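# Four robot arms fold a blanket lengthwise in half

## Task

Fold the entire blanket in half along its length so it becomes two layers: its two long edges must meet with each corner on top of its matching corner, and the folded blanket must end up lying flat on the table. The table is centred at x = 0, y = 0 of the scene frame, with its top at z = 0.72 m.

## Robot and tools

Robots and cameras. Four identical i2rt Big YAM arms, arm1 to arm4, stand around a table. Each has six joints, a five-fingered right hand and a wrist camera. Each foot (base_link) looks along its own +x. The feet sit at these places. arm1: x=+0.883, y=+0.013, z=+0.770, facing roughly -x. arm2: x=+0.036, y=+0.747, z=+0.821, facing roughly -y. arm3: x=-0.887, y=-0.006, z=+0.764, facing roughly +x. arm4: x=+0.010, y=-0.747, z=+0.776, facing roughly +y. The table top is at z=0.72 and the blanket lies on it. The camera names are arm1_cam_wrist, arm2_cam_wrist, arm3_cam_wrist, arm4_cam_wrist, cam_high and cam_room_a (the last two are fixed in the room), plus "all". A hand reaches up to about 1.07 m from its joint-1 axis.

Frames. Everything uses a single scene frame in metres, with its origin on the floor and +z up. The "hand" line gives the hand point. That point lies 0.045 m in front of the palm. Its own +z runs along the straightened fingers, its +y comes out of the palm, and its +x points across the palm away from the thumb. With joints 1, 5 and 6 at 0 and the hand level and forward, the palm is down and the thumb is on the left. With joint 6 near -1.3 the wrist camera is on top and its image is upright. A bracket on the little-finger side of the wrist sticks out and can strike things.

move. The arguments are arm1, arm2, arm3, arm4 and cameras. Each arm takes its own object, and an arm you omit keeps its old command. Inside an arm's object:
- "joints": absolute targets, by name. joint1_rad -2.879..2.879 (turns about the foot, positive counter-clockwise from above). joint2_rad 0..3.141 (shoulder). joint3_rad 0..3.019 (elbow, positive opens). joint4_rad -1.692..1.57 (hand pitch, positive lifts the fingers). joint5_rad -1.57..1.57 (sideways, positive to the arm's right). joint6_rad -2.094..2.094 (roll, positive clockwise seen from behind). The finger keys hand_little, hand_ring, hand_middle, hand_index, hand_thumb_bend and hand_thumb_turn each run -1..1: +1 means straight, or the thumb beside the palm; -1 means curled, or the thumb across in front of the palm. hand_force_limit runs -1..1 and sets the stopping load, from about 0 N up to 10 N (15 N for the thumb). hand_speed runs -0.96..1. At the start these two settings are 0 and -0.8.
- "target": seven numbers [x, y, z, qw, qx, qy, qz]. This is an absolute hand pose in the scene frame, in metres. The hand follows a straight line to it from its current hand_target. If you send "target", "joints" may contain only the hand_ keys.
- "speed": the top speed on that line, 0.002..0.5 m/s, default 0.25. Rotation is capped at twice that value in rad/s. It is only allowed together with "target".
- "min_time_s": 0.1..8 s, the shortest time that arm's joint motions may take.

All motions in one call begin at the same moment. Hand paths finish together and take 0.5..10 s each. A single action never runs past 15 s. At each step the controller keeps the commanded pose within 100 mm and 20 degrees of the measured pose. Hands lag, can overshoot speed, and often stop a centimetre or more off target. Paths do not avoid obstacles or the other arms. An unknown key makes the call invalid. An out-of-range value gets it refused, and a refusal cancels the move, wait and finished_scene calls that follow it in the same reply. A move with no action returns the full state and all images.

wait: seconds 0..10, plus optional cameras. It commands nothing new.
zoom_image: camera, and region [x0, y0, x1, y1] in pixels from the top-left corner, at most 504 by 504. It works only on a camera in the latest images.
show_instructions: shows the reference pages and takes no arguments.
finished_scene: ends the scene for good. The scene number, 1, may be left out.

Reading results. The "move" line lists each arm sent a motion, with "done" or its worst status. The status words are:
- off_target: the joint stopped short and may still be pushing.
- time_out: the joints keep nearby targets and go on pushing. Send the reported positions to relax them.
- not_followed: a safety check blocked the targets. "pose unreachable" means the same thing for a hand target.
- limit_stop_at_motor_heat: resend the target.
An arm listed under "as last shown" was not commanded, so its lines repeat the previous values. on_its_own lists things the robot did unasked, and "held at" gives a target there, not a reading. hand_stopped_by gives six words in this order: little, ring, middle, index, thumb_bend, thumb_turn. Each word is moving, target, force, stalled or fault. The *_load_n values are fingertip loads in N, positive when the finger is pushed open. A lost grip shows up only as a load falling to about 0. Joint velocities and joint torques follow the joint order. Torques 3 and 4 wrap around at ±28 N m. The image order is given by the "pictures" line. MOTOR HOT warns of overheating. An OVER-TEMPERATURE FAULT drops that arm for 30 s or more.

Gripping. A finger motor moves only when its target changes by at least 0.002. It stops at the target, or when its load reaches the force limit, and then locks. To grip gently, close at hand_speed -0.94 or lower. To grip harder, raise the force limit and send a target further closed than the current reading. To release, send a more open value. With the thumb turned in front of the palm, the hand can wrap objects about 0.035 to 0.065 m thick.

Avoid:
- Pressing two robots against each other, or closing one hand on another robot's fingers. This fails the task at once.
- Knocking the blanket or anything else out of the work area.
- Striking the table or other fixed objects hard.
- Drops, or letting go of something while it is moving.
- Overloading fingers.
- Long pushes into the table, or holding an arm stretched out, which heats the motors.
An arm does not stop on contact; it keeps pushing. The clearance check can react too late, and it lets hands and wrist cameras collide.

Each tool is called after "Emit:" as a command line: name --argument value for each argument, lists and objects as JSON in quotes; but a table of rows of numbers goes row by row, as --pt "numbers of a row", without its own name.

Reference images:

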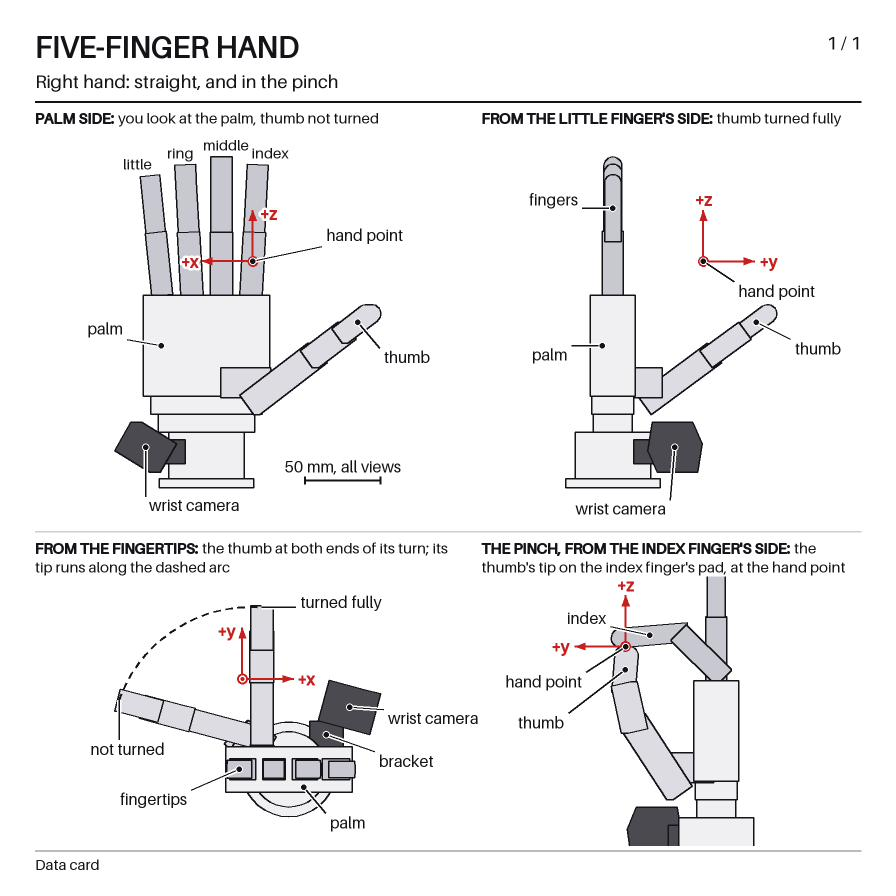

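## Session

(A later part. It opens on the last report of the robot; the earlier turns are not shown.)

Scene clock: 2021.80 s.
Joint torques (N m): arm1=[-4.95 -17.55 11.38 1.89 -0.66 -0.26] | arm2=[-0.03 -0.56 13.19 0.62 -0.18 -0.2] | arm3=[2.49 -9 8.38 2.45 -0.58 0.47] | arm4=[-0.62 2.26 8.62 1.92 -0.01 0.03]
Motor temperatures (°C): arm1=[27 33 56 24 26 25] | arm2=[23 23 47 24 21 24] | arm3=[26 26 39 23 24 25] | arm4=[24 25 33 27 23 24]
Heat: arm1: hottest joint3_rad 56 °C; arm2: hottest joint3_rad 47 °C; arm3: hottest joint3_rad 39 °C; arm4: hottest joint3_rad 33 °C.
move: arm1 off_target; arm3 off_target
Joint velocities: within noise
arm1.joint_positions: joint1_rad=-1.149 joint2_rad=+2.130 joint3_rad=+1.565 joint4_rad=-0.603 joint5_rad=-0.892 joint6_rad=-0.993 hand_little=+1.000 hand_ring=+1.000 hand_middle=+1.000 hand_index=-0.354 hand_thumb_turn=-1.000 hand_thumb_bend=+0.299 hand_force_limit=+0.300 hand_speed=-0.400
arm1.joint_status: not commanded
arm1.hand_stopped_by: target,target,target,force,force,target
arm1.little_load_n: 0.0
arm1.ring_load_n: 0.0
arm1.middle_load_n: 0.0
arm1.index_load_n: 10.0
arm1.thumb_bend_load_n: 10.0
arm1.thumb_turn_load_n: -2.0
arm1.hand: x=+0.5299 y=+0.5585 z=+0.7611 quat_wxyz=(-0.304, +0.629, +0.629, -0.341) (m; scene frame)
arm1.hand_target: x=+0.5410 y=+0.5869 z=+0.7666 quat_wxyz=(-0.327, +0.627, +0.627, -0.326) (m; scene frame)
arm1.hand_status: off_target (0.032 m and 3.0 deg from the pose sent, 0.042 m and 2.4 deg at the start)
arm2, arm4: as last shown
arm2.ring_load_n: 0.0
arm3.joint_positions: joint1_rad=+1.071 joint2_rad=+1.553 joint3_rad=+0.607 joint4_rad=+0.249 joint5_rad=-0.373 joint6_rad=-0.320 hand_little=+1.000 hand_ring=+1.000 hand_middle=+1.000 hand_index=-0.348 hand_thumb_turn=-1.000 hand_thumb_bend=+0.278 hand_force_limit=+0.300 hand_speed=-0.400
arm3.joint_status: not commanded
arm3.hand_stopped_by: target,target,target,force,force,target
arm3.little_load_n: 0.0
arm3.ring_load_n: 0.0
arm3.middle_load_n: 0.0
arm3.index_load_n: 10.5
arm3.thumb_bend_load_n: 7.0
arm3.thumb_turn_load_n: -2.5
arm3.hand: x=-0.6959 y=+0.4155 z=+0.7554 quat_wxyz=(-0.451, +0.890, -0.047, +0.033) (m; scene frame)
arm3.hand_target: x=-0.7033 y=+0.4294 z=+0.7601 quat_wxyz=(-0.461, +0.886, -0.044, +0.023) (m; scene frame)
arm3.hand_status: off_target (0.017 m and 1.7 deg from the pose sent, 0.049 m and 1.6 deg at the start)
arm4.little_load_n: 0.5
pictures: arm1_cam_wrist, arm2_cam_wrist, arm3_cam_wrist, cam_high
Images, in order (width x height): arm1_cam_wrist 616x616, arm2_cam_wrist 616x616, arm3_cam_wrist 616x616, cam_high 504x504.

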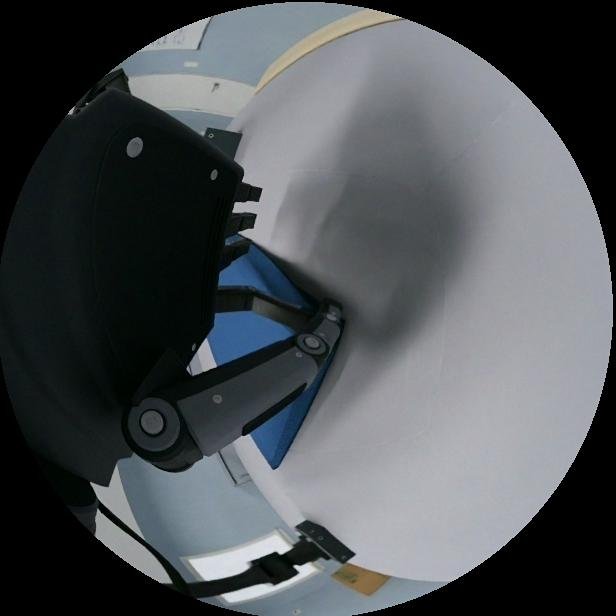

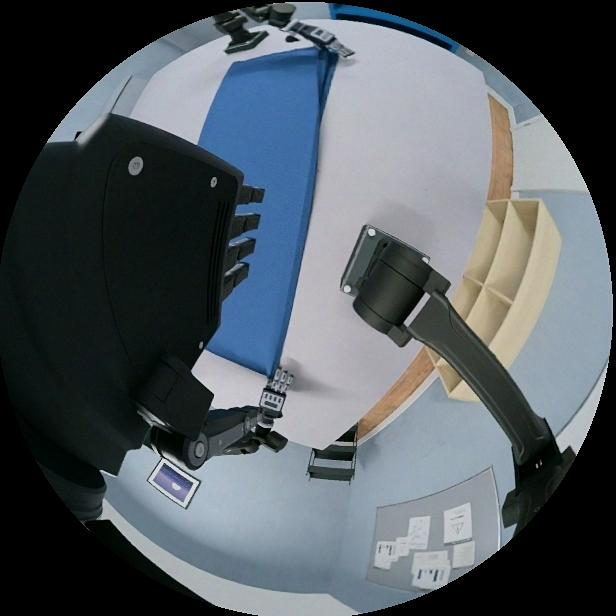

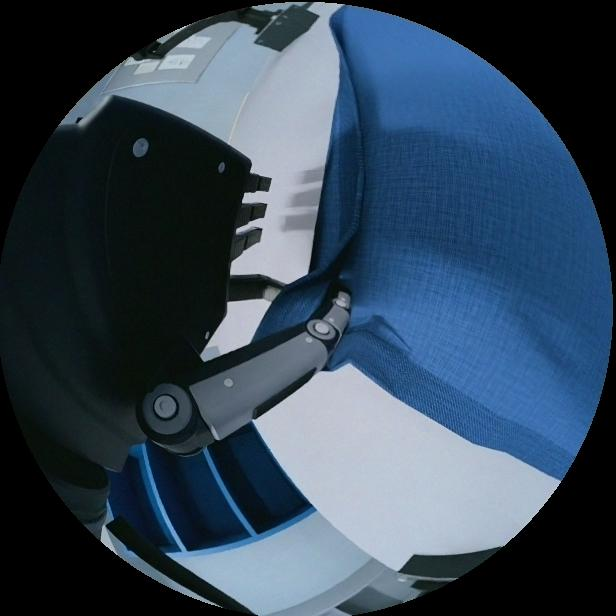

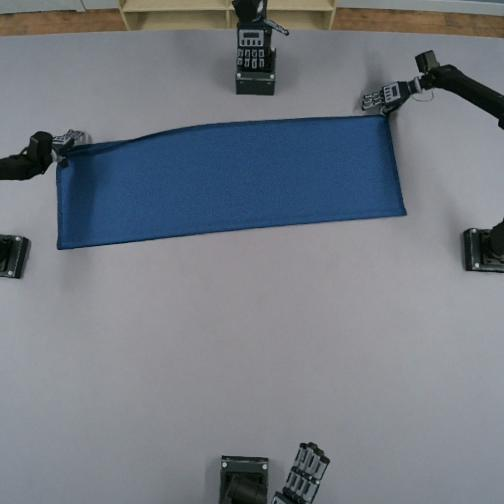

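Emit:
move --arm1 '{"joints": {"hand_index": -0.1, "hand_thumb_bend": 0.45, "hand_speed": -0.5}}' --arm3 '{"joints": {"hand_index": 0.0, "hand_thumb_bend": 0.45, "hand_speed": -0.5}}' --cameras '["cam_high", "arm2_cam_wrist", "arm1_cam_wrist", "arm3_cam_wrist"]'

Emit:
zoom_image --camera "arm1_cam_wrist" --region '[200, 200, 450, 450]'

Emit:
zoom_image --camera "arm3_cam_wrist" --region '[200, 180, 450, 430]'

Emit:
zoom_image --camera "arm2_cam_wrist" --region '[230, 0, 380, 150]'

Scene clock: 2040.93 s.
Joint torques (N m): arm1=[-4.42 -17.67 11.4 1.87 -0.67 -0.21] | arm2=[0.56 -0.73 13.18 0.64 -0.19 -0.21] | arm3=[1.38 -8.94 8.36 2.44 -0.31 0.33] | arm4=[-0.73 2.37 8.65 1.94 0 0.02]
Motor temperatures (°C): arm1=[27 33 55 24 26 25] | arm2=[23 23 47 24 21 24] | arm3=[26 26 39 23 24 25] | arm4=[24 25 33 27 23 24]
Heat: arm1: hottest joint3_rad 55 °C; arm2: hottest joint3_rad 47 °C; arm3: hottest joint3_rad 39 °C; arm4: hottest joint3_rad 33 °C.
move: arm1 done; arm3 done
Joint velocities: within noise
arm1.joint_positions: joint1_rad=-1.164 joint2_rad=+2.130 joint3_rad=+1.565 joint4_rad=-0.603 joint5_rad=-0.892 joint6_rad=-0.996 hand_little=+1.000 hand_ring=+1.000 hand_middle=+1.000 hand_index=-0.100 hand_thumb_turn=-1.000 hand_thumb_bend=+0.450 hand_force_limit=+0.300 hand_speed=-0.500
arm1.joint_status: all done
arm1.hand_stopped_by: target,target,target,target,target,target
arm1.little_load_n: 0.0
arm1.ring_load_n: 0.0
arm1.middle_load_n: 0.0
arm1.index_load_n: 0.0
arm1.thumb_bend_load_n: 0.0
arm1.thumb_turn_load_n: 0.0
arm1.hand: x=+0.5383 y=+0.5640 z=+0.7611 quat_wxyz=(-0.308, +0.633, +0.625, -0.338) (m; scene frame)
arm1.hand_target: x=+0.5410 y=+0.5869 z=+0.7666 quat_wxyz=(-0.326, +0.628, +0.627, -0.326) (m; scene frame)
arm1.hand_status: not commanded
arm2, arm4: as last shown
arm3.joint_positions: joint1_rad=+1.086 joint2_rad=+1.553 joint3_rad=+0.607 joint4_rad=+0.249 joint5_rad=-0.379 joint6_rad=-0.306 hand_little=+1.000 hand_ring=+1.000 hand_middle=+1.000 hand_index=+0.000 hand_thumb_turn=-1.000 hand_thumb_bend=+0.450 hand_force_limit=+0.300 hand_speed=-0.500
arm3.joint_status: all done
arm3.hand_stopped_by: target,target,target,target,target,target
arm3.little_load_n: 0.0
arm3.ring_load_n: 0.0
arm3.middle_load_n: 0.0
arm3.index_load_n: 0.0
arm3.thumb_bend_load_n: 0.0
arm3.thumb_turn_load_n: 0.0
arm3.hand: x=-0.7042 y=+0.4190 z=+0.7561 quat_wxyz=(-0.453, +0.890, -0.045, +0.024) (m; scene frame)
arm3.hand_target: x=-0.7033 y=+0.4294 z=+0.7602 quat_wxyz=(-0.461, +0.886, -0.044, +0.023) (m; scene frame)
arm3.hand_status: not commanded
arm4.little_load_n: 0.0
pictures: arm1_cam_wrist, arm2_cam_wrist, arm3_cam_wrist, cam_high
Images, in order (width x height): arm1_cam_wrist 616x616, arm2_cam_wrist 616x616, arm3_cam_wrist 616x616, cam_high 504x504.

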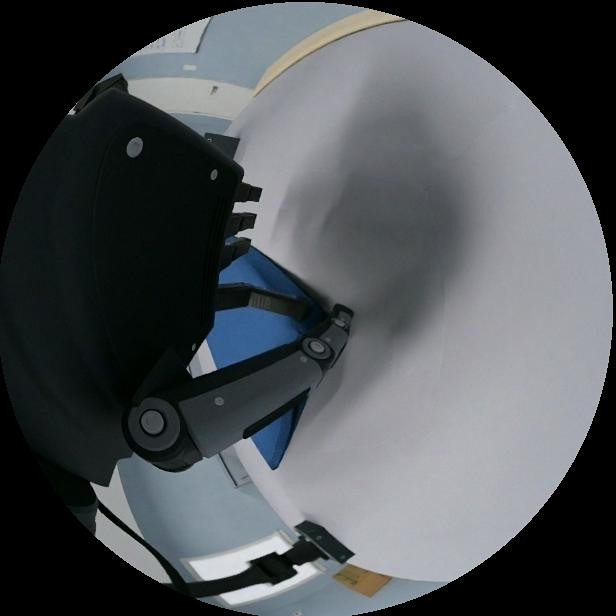

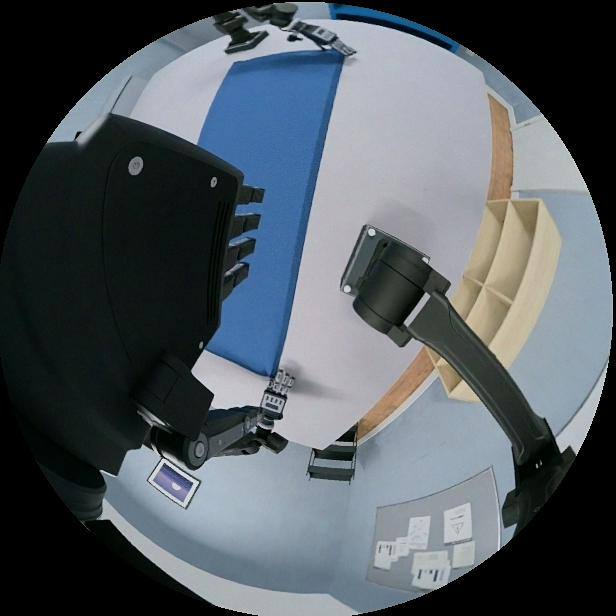

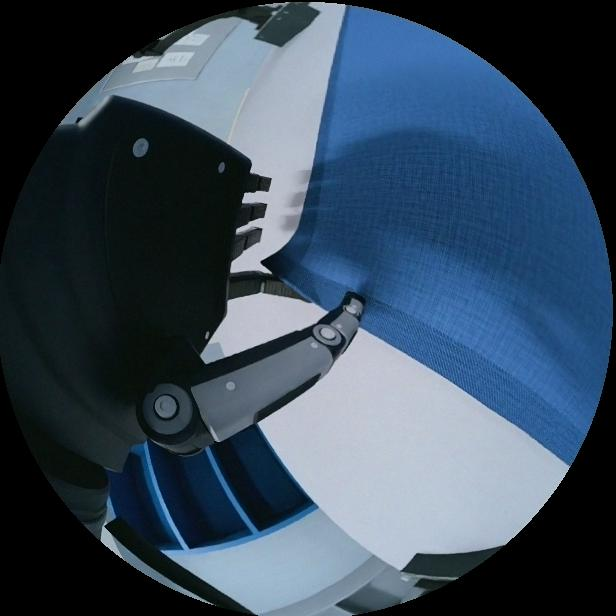

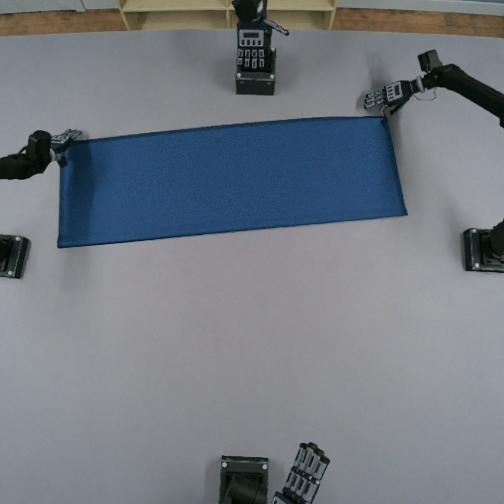

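Scaled by 2.016 from the camera's 616x616 image, which has a finer 880x880 frame.

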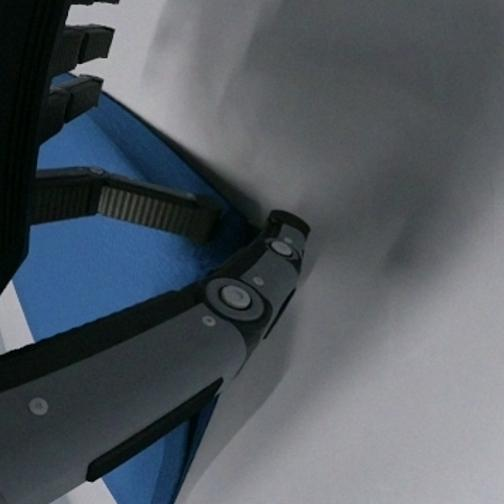

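Scaled by 2.016 from the camera's 616x616 image, which has a finer 880x880 frame.

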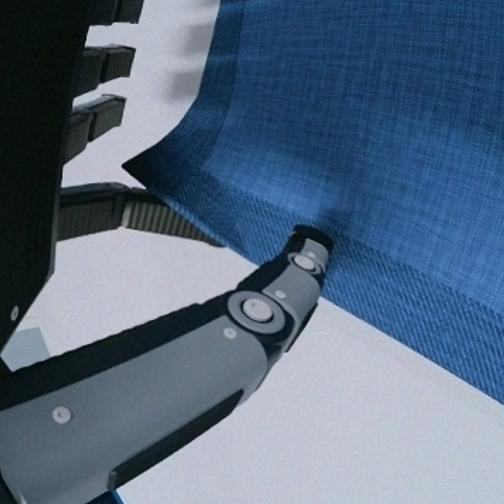

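Scaled by 3.360 from the camera's 616x616 image, which has a finer 880x880 frame.

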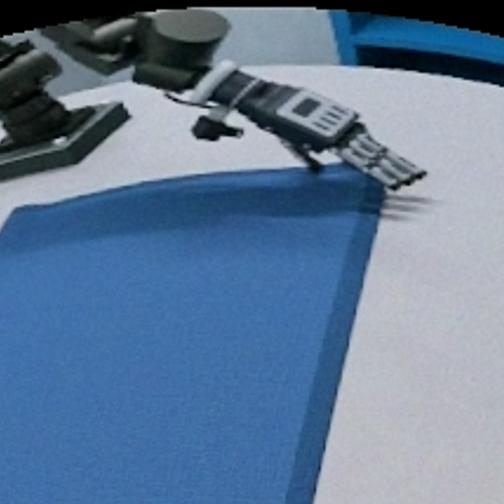

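Emit:
move --arm1 '{"joints": {"hand_index": 0.3, "hand_thumb_bend": 0.7, "hand_speed": -0.5}}' --arm3 '{"joints": {"hand_index": 0.9, "hand_thumb_bend": 0.8, "hand_speed": -0.5}}' --cameras '["arm1_cam_wrist", "arm3_cam_wrist"]'

Emit:
zoom_image --camera "arm1_cam_wrist" --region '[200, 200, 450, 450]'

Emit:
zoom_image --camera "arm3_cam_wrist" --region '[200, 180, 450, 430]'

Scene clock: 2051.73 s.
Joint torques (N m): arm1=[-3.78 -17.67 11.4 1.87 -0.69 -0.19] | arm2=[-0.09 -1.03 13.16 0.58 -0.17 -0.21] | arm3=[1.38 -8.94 8.36 2.45 -0.31 0.31] | arm4=[-0.97 2.32 8.65 1.96 -0.01 0.02]
Motor temperatures (°C): arm1=[27 33 54 24 26 25] | arm2=[23 23 47 24 21 24] | arm3=[26 26 39 23 24 25] | arm4=[24 25 33 27 23 24]
Heat: arm1: hottest joint3_rad 54 °C; arm2: hottest joint3_rad 47 °C; arm3: hottest joint3_rad 39 °C; arm4: hottest joint3_rad 33 °C.
move: arm1 done; arm3 done
Joint velocities: within noise
arm1.joint_positions: joint1_rad=-1.164 joint2_rad=+2.130 joint3_rad=+1.565 joint4_rad=-0.603 joint5_rad=-0.891 joint6_rad=-0.998 hand_little=+1.000 hand_ring=+1.000 hand_middle=+1.000 hand_index=+0.300 hand_thumb_turn=-1.000 hand_thumb_bend=+0.700 hand_force_limit=+0.300 hand_speed=-0.500
arm1.joint_status: all done
arm1.hand_stopped_by: target,target,target,target,target,target
arm1.little_load_n: 0.0
arm1.ring_load_n: 0.0
arm1.middle_load_n: -0.5
arm1.index_load_n: 0.0
arm1.thumb_bend_load_n: 0.0
arm1.thumb_turn_load_n: 0.0
arm1.hand: x=+0.5385 y=+0.5642 z=+0.7609 quat_wxyz=(-0.308, +0.633, +0.625, -0.337) (m; scene frame)
arm1.hand_target: x=+0.5410 y=+0.5869 z=+0.7666 quat_wxyz=(-0.327, +0.627, +0.627, -0.326) (m; scene frame)
arm1.hand_status: not commanded
arm2, arm4: as last shown
arm2.ring_load_n: -0.5
arm3.joint_positions: joint1_rad=+1.086 joint2_rad=+1.553 joint3_rad=+0.607 joint4_rad=+0.249 joint5_rad=-0.379 joint6_rad=-0.305 hand_little=+1.000 hand_ring=+1.000 hand_middle=+1.000 hand_index=+0.900 hand_thumb_turn=-1.000 hand_thumb_bend=+0.800 hand_force_limit=+0.300 hand_speed=-0.500
arm3.joint_status: all done
arm3.hand_stopped_by: target,target,target,target,target,target
arm3.little_load_n: 0.0
arm3.ring_load_n: -0.5
arm3.middle_load_n: 0.0
arm3.index_load_n: 0.0
arm3.thumb_bend_load_n: 0.0
arm3.thumb_turn_load_n: 0.0
arm3.hand: x=-0.7042 y=+0.4190 z=+0.7562 quat_wxyz=(-0.453, +0.890, -0.046, +0.024) (m; scene frame)
arm3.hand_target: x=-0.7033 y=+0.4294 z=+0.7602 quat_wxyz=(-0.461, +0.886, -0.044, +0.023) (m; scene frame)
arm3.hand_status: not commanded
arm4.index_load_n: 0.5
pictures: arm1_cam_wrist, arm3_cam_wrist
Images, in order (width x height): arm1_cam_wrist 616x616, arm3_cam_wrist 616x616.

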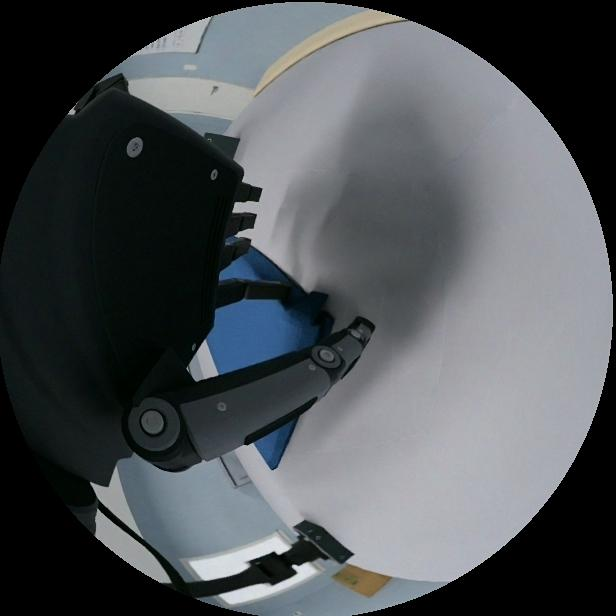

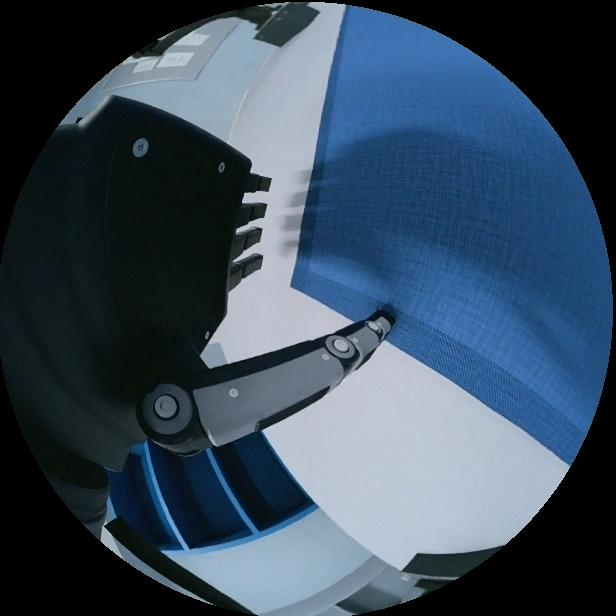

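Scaled by 2.016 from the camera's 616x616 image, which has a finer 880x880 frame.

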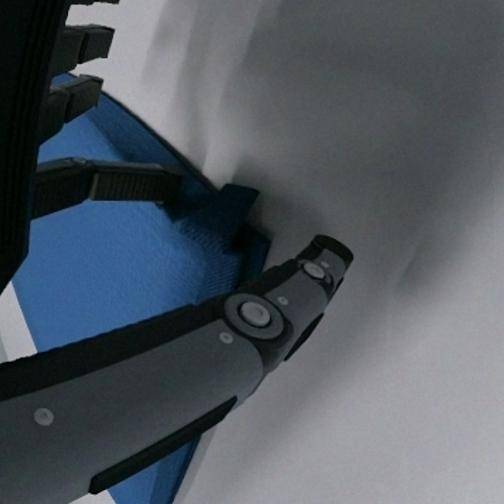

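Scaled by 2.016 from the camera's 616x616 image, which has a finer 880x880 frame.

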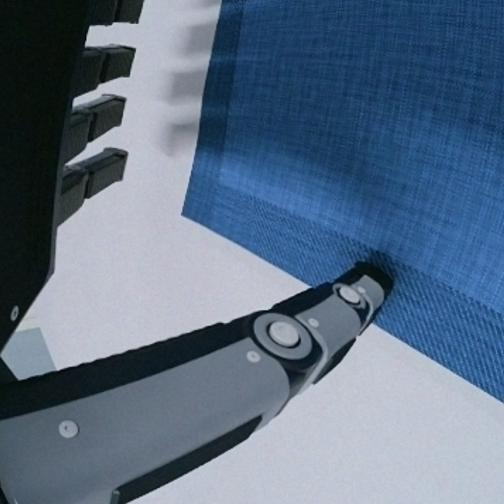

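Emit:
move --arm1 '{"target": [0.562, 0.585, 0.86, 0.3265, -0.6273, -0.6273, 0.3265], "speed": 0.1}' --arm3 '{"target": [-0.72, 0.40, 0.88, 0.4612, -0.8860, 0.0444, -0.0231], "speed": 0.1}' --cameras '["cam_high", "arm2_cam_wrist", "arm1_cam_wrist", "arm3_cam_wrist", "cam_room_a"]'

Emit:
zoom_image --camera "arm1_cam_wrist" --region '[200, 200, 450, 450]'

Emit:
zoom_image --camera "arm2_cam_wrist" --region '[230, 0, 380, 150]'

Emit:
zoom_image --camera "cam_high" --region '[40, 130, 120, 210]'

Emit:
zoom_image --camera "cam_high" --region '[350, 90, 430, 170]'

Scene clock: 2063.20 s.
Joint torques (N m): arm1=[-3.9 -19.43 12.29 0.83 -0.92 -0.19] | arm2=[0.09 -0.73 13.12 0.49 -0.2 -0.21] | arm3=[1.14 -7.41 13.44 1.28 -0.32 0.29] | arm4=[-0.91 2.43 8.68 1.94 -0.01 0.03]
Motor temperatures (°C): arm1=[27 33 54 24 26 25] | arm2=[23 23 47 24 21 24] | arm3=[26 26 39 23 24 25] | arm4=[24 25 33 27 23 24]
Heat: arm1: hottest joint3_rad 54 °C; arm2: hottest joint3_rad 47 °C; arm3: hottest joint3_rad 39 °C; arm4: hottest joint3_rad 33 °C.
move: arm1 off_target; arm3 off_target
Joint velocities: within noise
arm1.joint_positions: joint1_rad=-1.194 joint2_rad=+2.033 joint3_rad=+1.624 joint4_rad=-0.805 joint5_rad=-0.898 joint6_rad=-1.043 hand_little=+1.000 hand_ring=+1.000 hand_middle=+1.000 hand_index=+0.300 hand_thumb_turn=-1.000 hand_thumb_bend=+0.700 hand_force_limit=+0.300 hand_speed=-0.500
arm1.joint_status: not commanded
arm1.hand_stopped_by: target,target,target,target,target,target
arm1.little_load_n: -0.5
arm1.ring_load_n: -0.5
arm1.middle_load_n: 0.0
arm1.index_load_n: 0.0
arm1.thumb_bend_load_n: 0.0
arm1.thumb_turn_load_n: -0.5
arm1.hand: x=+0.5584 y=+0.5642 z=+0.8355 quat_wxyz=(-0.303, +0.636, +0.625, -0.338) (m; scene frame)
arm1.hand_target: x=+0.5625 y=+0.5839 z=+0.8602 quat_wxyz=(-0.327, +0.627, +0.627, -0.326) (m; scene frame)
arm1.hand_status: off_target (0.032 m and 3.1 deg from the pose sent, 0.104 m and 2.6 deg at the start)
arm2, arm4: as last shown
arm2.ring_load_n: 0.0
arm3.joint_positions: joint1_rad=+1.086 joint2_rad=+1.197 joint3_rad=+0.635 joint4_rad=-0.156 joint5_rad=-0.382 joint6_rad=-0.305 hand_little=+1.000 hand_ring=+1.000 hand_middle=+1.000 hand_index=+0.900 hand_thumb_turn=-1.000 hand_thumb_bend=+0.800 hand_force_limit=+0.300 hand_speed=-0.500
arm3.joint_status: not commanded
arm3.hand_stopped_by: target,target,target,target,target,target
arm3.little_load_n: 0.0
arm3.ring_load_n: 0.0
arm3.middle_load_n: 0.0
arm3.index_load_n: 0.0
arm3.thumb_bend_load_n: 0.0
arm3.thumb_turn_load_n: 0.0
arm3.hand: x=-0.7270 y=+0.3842 z=+0.8571 quat_wxyz=(-0.445, +0.894, -0.048, +0.018) (m; scene frame)
arm3.hand_target: x=-0.7205 y=+0.3992 z=+0.8803 quat_wxyz=(-0.462, +0.886, -0.044, +0.023) (m; scene frame)
arm3.hand_status: off_target (0.029 m and 2.1 deg from the pose sent, 0.126 m and 1.1 deg at the start)
arm4.index_load_n: 0.0
pictures: arm1_cam_wrist, arm2_cam_wrist, arm3_cam_wrist, cam_high, cam_room_a
Images, in order (width x height): arm1_cam_wrist 616x616, arm2_cam_wrist 616x616, arm3_cam_wrist 616x616, cam_high 504x504, cam_room_a 504x504.

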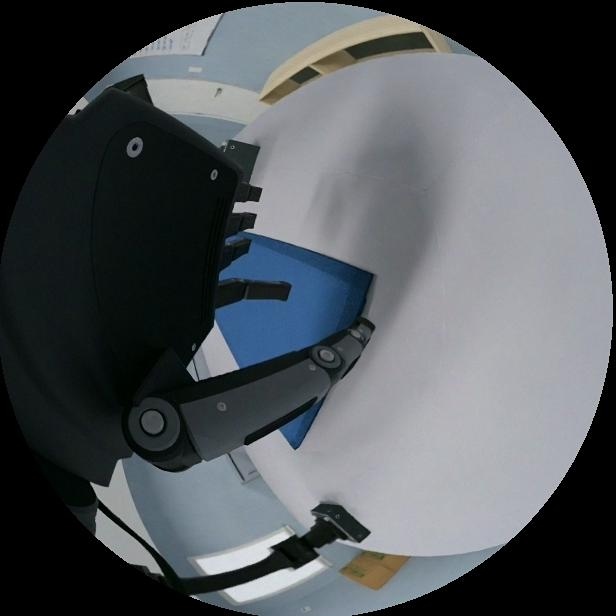

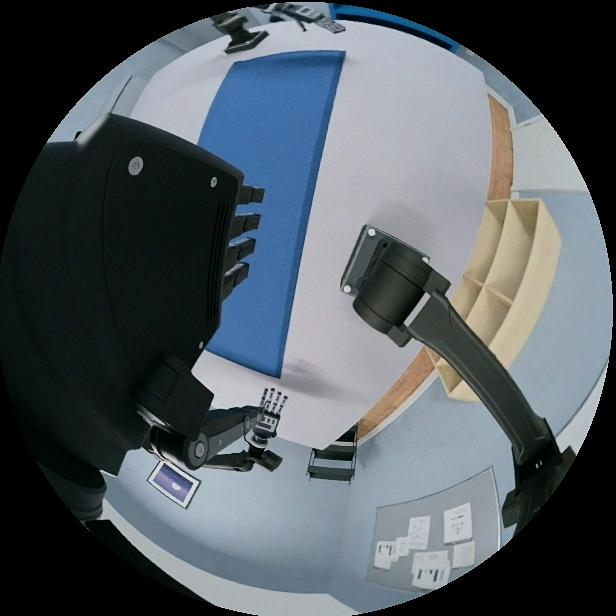

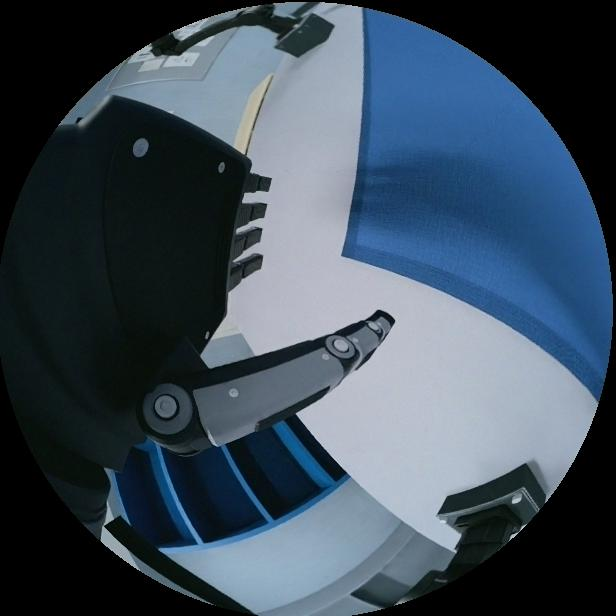

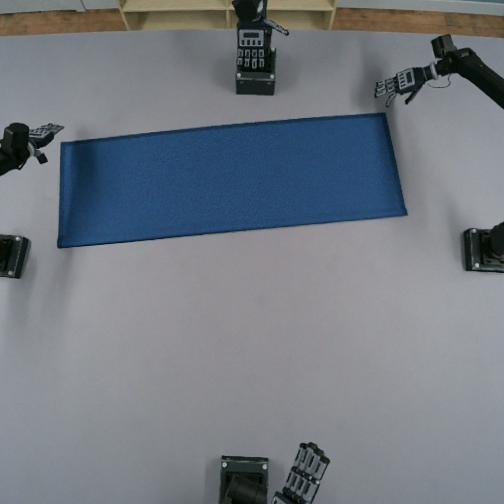

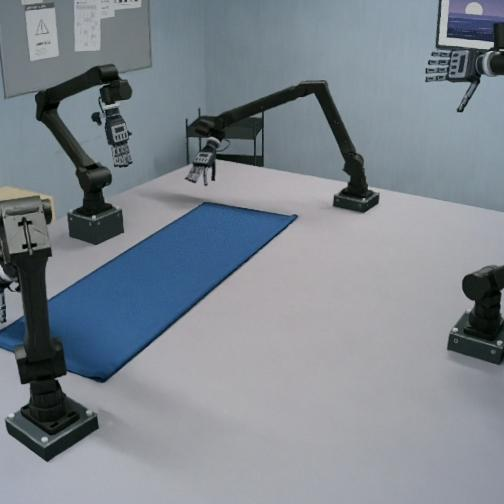

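Scaled by 2.016 from the camera's 616x616 image, which has a finer 880x880 frame.

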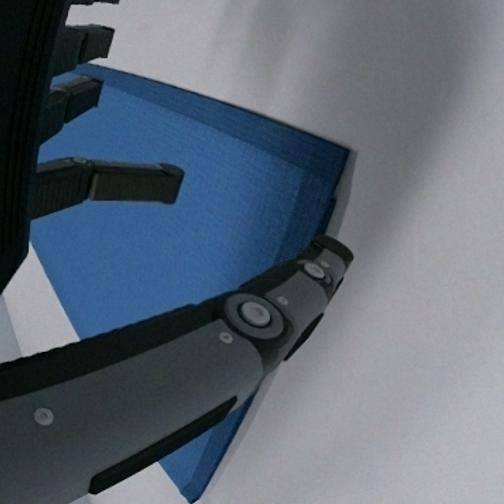

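Scaled by 3.360 from the camera's 616x616 image, which has a finer 880x880 frame.

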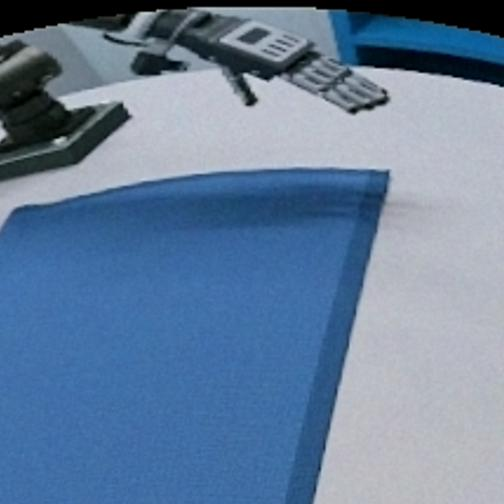

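Scaled by 6.300.

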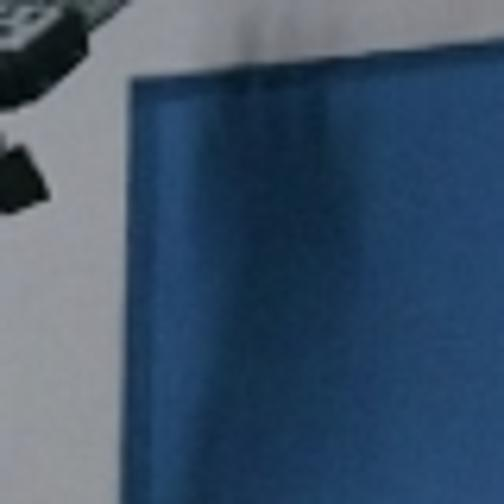

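Scaled by 6.300.

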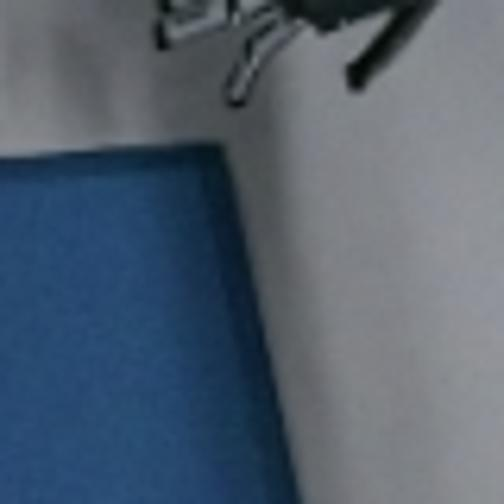

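Emit:
move --arm1 '{"target": [0.64, 0.42, 1.05, 0.3265, -0.6273, -0.6273, 0.3265], "speed": 0.2}' --arm3 '{"target": [-0.75, 0.28, 1.05, 0.4612, -0.8860, 0.0444, -0.0231], "speed": 0.2}' --cameras '["cam_high", "arm2_cam_wrist", "arm1_cam_wrist", "arm3_cam_wrist", "cam_room_a"]'

Emit:
zoom_image --camera "arm1_cam_wrist" --region '[280, 240, 480, 440]'

Emit:
zoom_image --camera "arm2_cam_wrist" --region '[200, 290, 350, 440]'

Emit:
zoom_image --camera "cam_room_a" --region '[0, 190, 310, 400]'

Emit:
zoom_image --camera "cam_high" --region '[340, 90, 430, 230]'

Emit:
zoom_image --camera "arm3_cam_wrist" --region '[320, 150, 616, 446]'

Scene clock: 2086.10 s.
Joint torques (N m): arm1=[-3.84 -11.16 9.35 0.83 -0.89 -0.18] | arm2=[0.44 -0.97 13.18 0.51 -0.19 -0.23] | arm3=[-0.21 -2.61 15.16 1.17 -0.43 0.09] | arm4=[-0.79 2.32 8.64 1.96 -0.03 0.02]
Motor temperatures (°C): arm1=[27 32 54 24 26 25] | arm2=[23 23 47 24 21 24] | arm3=[26 26 41 23 24 25] | arm4=[24 25 33 27 23 24]
Heat: arm1: hottest joint3_rad 54 °C; arm2: hottest joint3_rad 47 °C; arm3: hottest joint3_rad 41 °C; arm4: hottest joint3_rad 33 °C.
move: arm1 done; arm3 off_target
Joint velocities: within noise
arm1.joint_positions: joint1_rad=-1.249 joint2_rad=+1.467 joint3_rad=+1.446 joint4_rad=-1.198 joint5_rad=-0.920 joint6_rad=-1.127 hand_little=+1.000 hand_ring=+1.000 hand_middle=+1.000 hand_index=+0.300 hand_thumb_turn=-1.000 hand_thumb_bend=+0.700 hand_force_limit=+0.300 hand_speed=-0.500
arm1.joint_status: not commanded
arm1.hand_stopped_by: target,target,target,target,target,target
arm1.little_load_n: 0.0
arm1.ring_load_n: 0.0
arm1.middle_load_n: 0.0
arm1.index_load_n: 0.0
arm1.thumb_bend_load_n: 0.0
arm1.thumb_turn_load_n: 0.0
arm1.hand: x=+0.6331 y=+0.4162 z=+1.0525 quat_wxyz=(-0.328, +0.622, +0.631, -0.326) (m; scene frame)
arm1.hand_target: x=+0.6399 y=+0.4199 z=+1.0501 quat_wxyz=(-0.327, +0.627, +0.627, -0.326) (m; scene frame)
arm1.hand_status: done (0.008 m and 0.7 deg from the pose sent, 0.271 m and 3.1 deg at the start)
arm2.joint_positions: joint1_rad=-0.102 joint2_rad=+0.656 joint3_rad=+0.973 joint4_rad=-1.677 joint5_rad=-0.045 joint6_rad=-0.127 hand_little=+1.000 hand_ring=+1.000 hand_middle=+1.000 hand_index=+1.000 hand_thumb_turn=+1.000 hand_thumb_bend=+1.000 hand_force_limit=+0.000 hand_speed=-0.800
arm2.joint_status: not commanded
arm2.hand_stopped_by: target,target,target,target,target,target
arm2.little_load_n: 0.0
arm2.ring_load_n: 0.0
arm2.middle_load_n: 0.0
arm2.index_load_n: 0.0
arm2.thumb_bend_load_n: 0.0
arm2.thumb_turn_load_n: 0.0
arm2.hand: x=+0.0528 y=+0.6245 z=+1.0811 quat_wxyz=(-0.003, -0.004, -0.994, +0.108) (m; scene frame)
arm2.hand_target: x=+0.0503 y=+0.6204 z=+1.0993 quat_wxyz=(+0.001, +0.000, -0.991, +0.131) (m; scene frame)
arm2.hand_status: not commanded
arm3.joint_positions: joint1_rad=+0.926 joint2_rad=+0.752 joint3_rad=+0.848 joint4_rad=-0.869 joint5_rad=-0.514 joint6_rad=-0.410 hand_little=+1.000 hand_ring=+1.000 hand_middle=+1.000 hand_index=+0.900 hand_thumb_turn=-1.000 hand_thumb_bend=+0.800 hand_force_limit=+0.300 hand_speed=-0.500
arm3.joint_status: not commanded
arm3.hand_stopped_by: target,target,target,target,target,target
arm3.little_load_n: 0.0
arm3.ring_load_n: 0.0
arm3.middle_load_n: 0.0
arm3.index_load_n: 0.0
arm3.thumb_bend_load_n: 0.0
arm3.thumb_turn_load_n: 0.0
arm3.hand: x=-0.7580 y=+0.2769 z=+1.0252 quat_wxyz=(-0.447, +0.893, -0.052, +0.008) (m; scene frame)
arm3.hand_target: x=-0.7507 y=+0.2797 z=+1.0497 quat_wxyz=(-0.461, +0.886, -0.044, +0.023) (m; scene frame)
arm3.hand_status: off_target (0.026 m and 2.6 deg from the pose sent, 0.220 m and 2.1 deg at the start)
arm4.joint_positions: joint1_rad=-0.354 joint2_rad=+0.646 joint3_rad=+1.604 joint4_rad=-1.162 joint5_rad=+0.015 joint6_rad=-1.239 hand_little=+1.000 hand_ring=+1.000 hand_middle=+1.000 hand_index=+1.000 hand_thumb_turn=+1.000 hand_thumb_bend=+1.000 hand_force_limit=+0.000 hand_speed=-0.800
arm4.joint_status: not commanded
arm4.hand_stopped_by: target,target,target,target,target,target
arm4.little_load_n: 0.0
arm4.ring_load_n: 0.0
arm4.middle_load_n: 0.0
arm4.index_load_n: 0.0
arm4.thumb_bend_load_n: 0.0
arm4.thumb_turn_load_n: 0.0
arm4.hand: x=+0.1450 y=-0.5525 z=+1.4000 quat_wxyz=(-0.428, +0.709, +0.313, +0.465) (m; scene frame)
arm4.hand_target: x=+0.1437 y=-0.5556 z=+1.4085 quat_wxyz=(-0.433, +0.703, +0.311, +0.471) (m; scene frame)
arm4.hand_status: not commanded
pictures: arm1_cam_wrist, arm2_cam_wrist, arm3_cam_wrist, cam_high, cam_room_a
Images, in order (width x height): arm1_cam_wrist 616x616, arm2_cam_wrist 616x616, arm3_cam_wrist 616x616, cam_high 504x504, cam_room_a 504x504.

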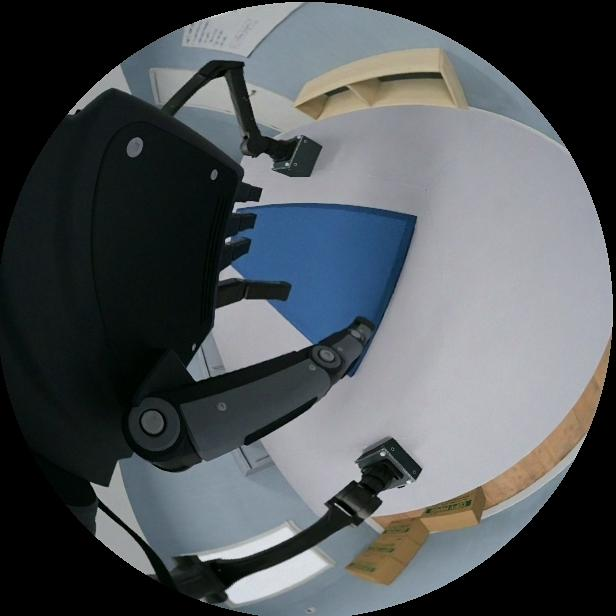

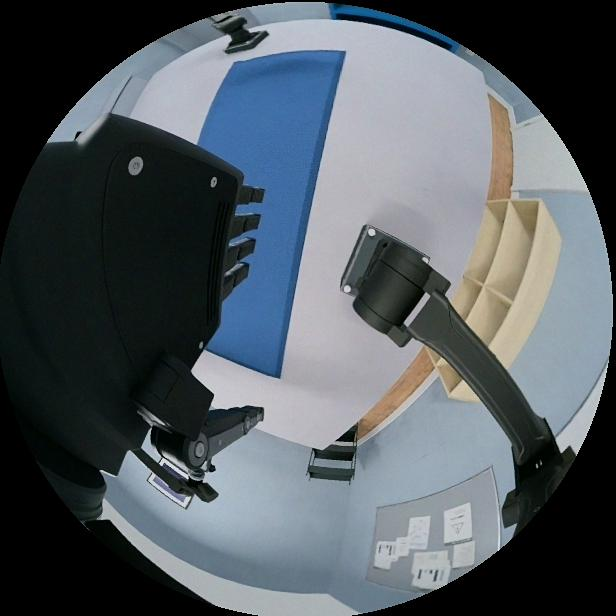

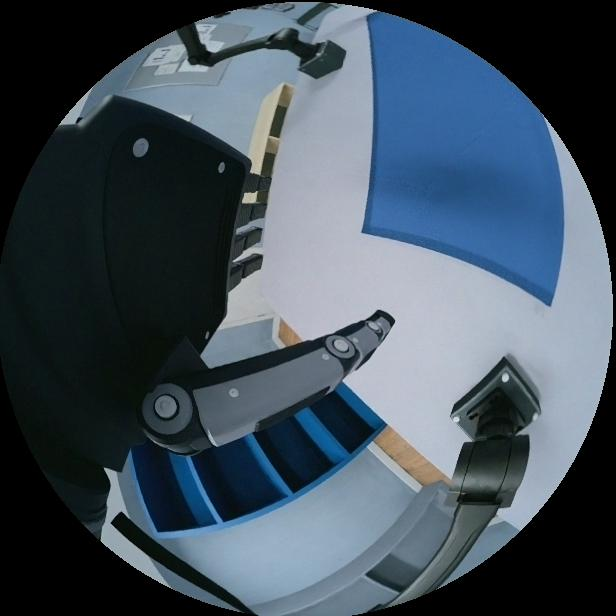

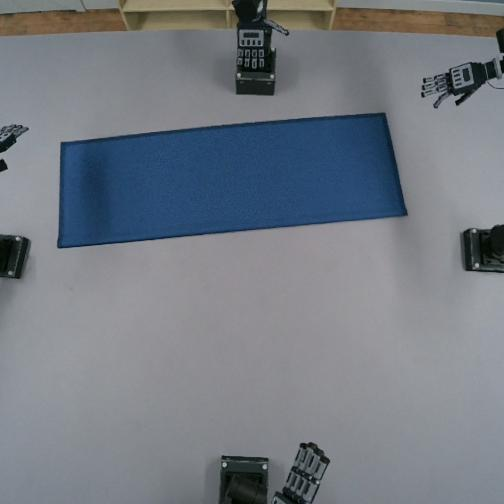

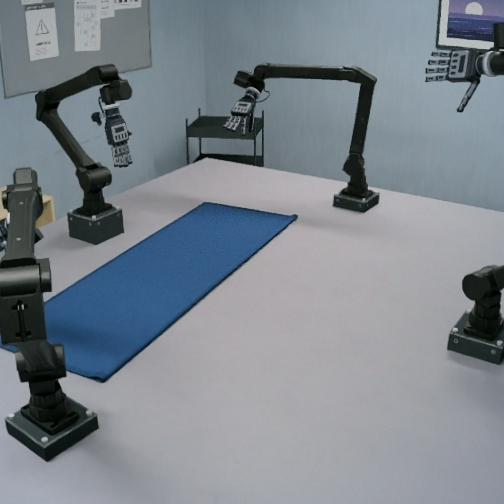

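Scaled by 2.520 from the camera's 616x616 image, which has a finer 880x880 frame.

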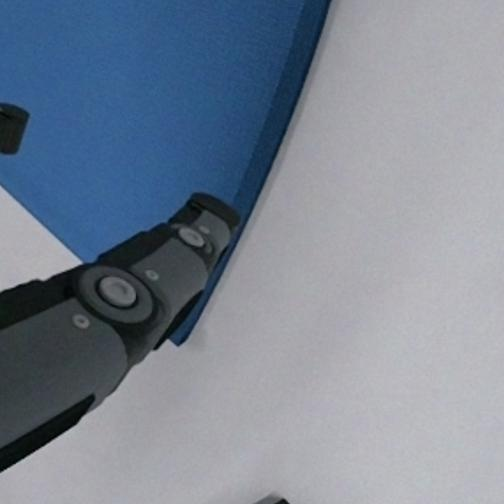

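Scaled by 3.360 from the camera's 616x616 image, which has a finer 880x880 frame.

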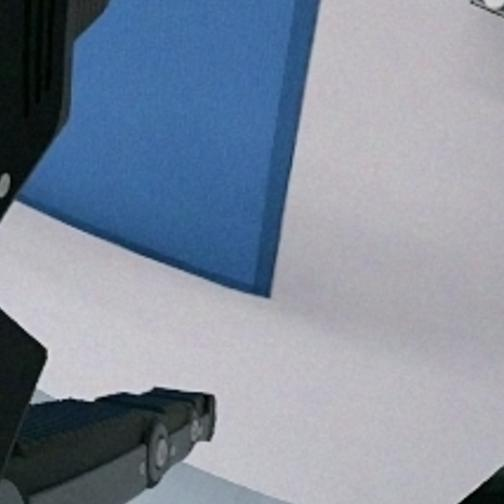

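Scaled by 1.626.

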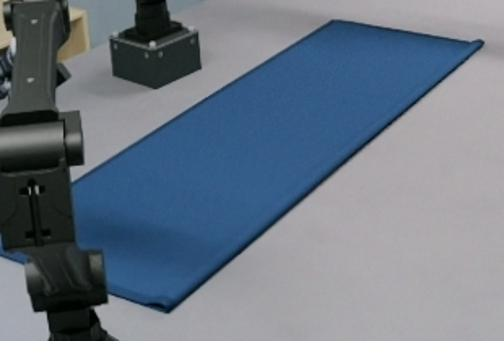

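Scaled by 3.600.

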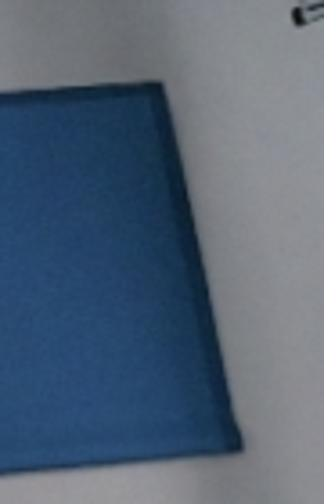

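Scaled by 1.703 from the camera's 616x616 image, which has a finer 880x880 frame.

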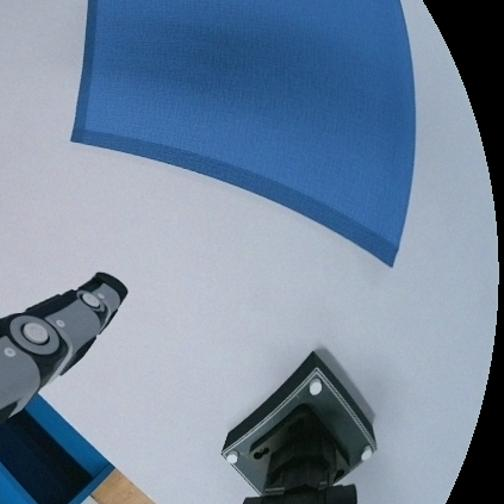

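Emit:
finished_scene

The scene is finished: the task was done.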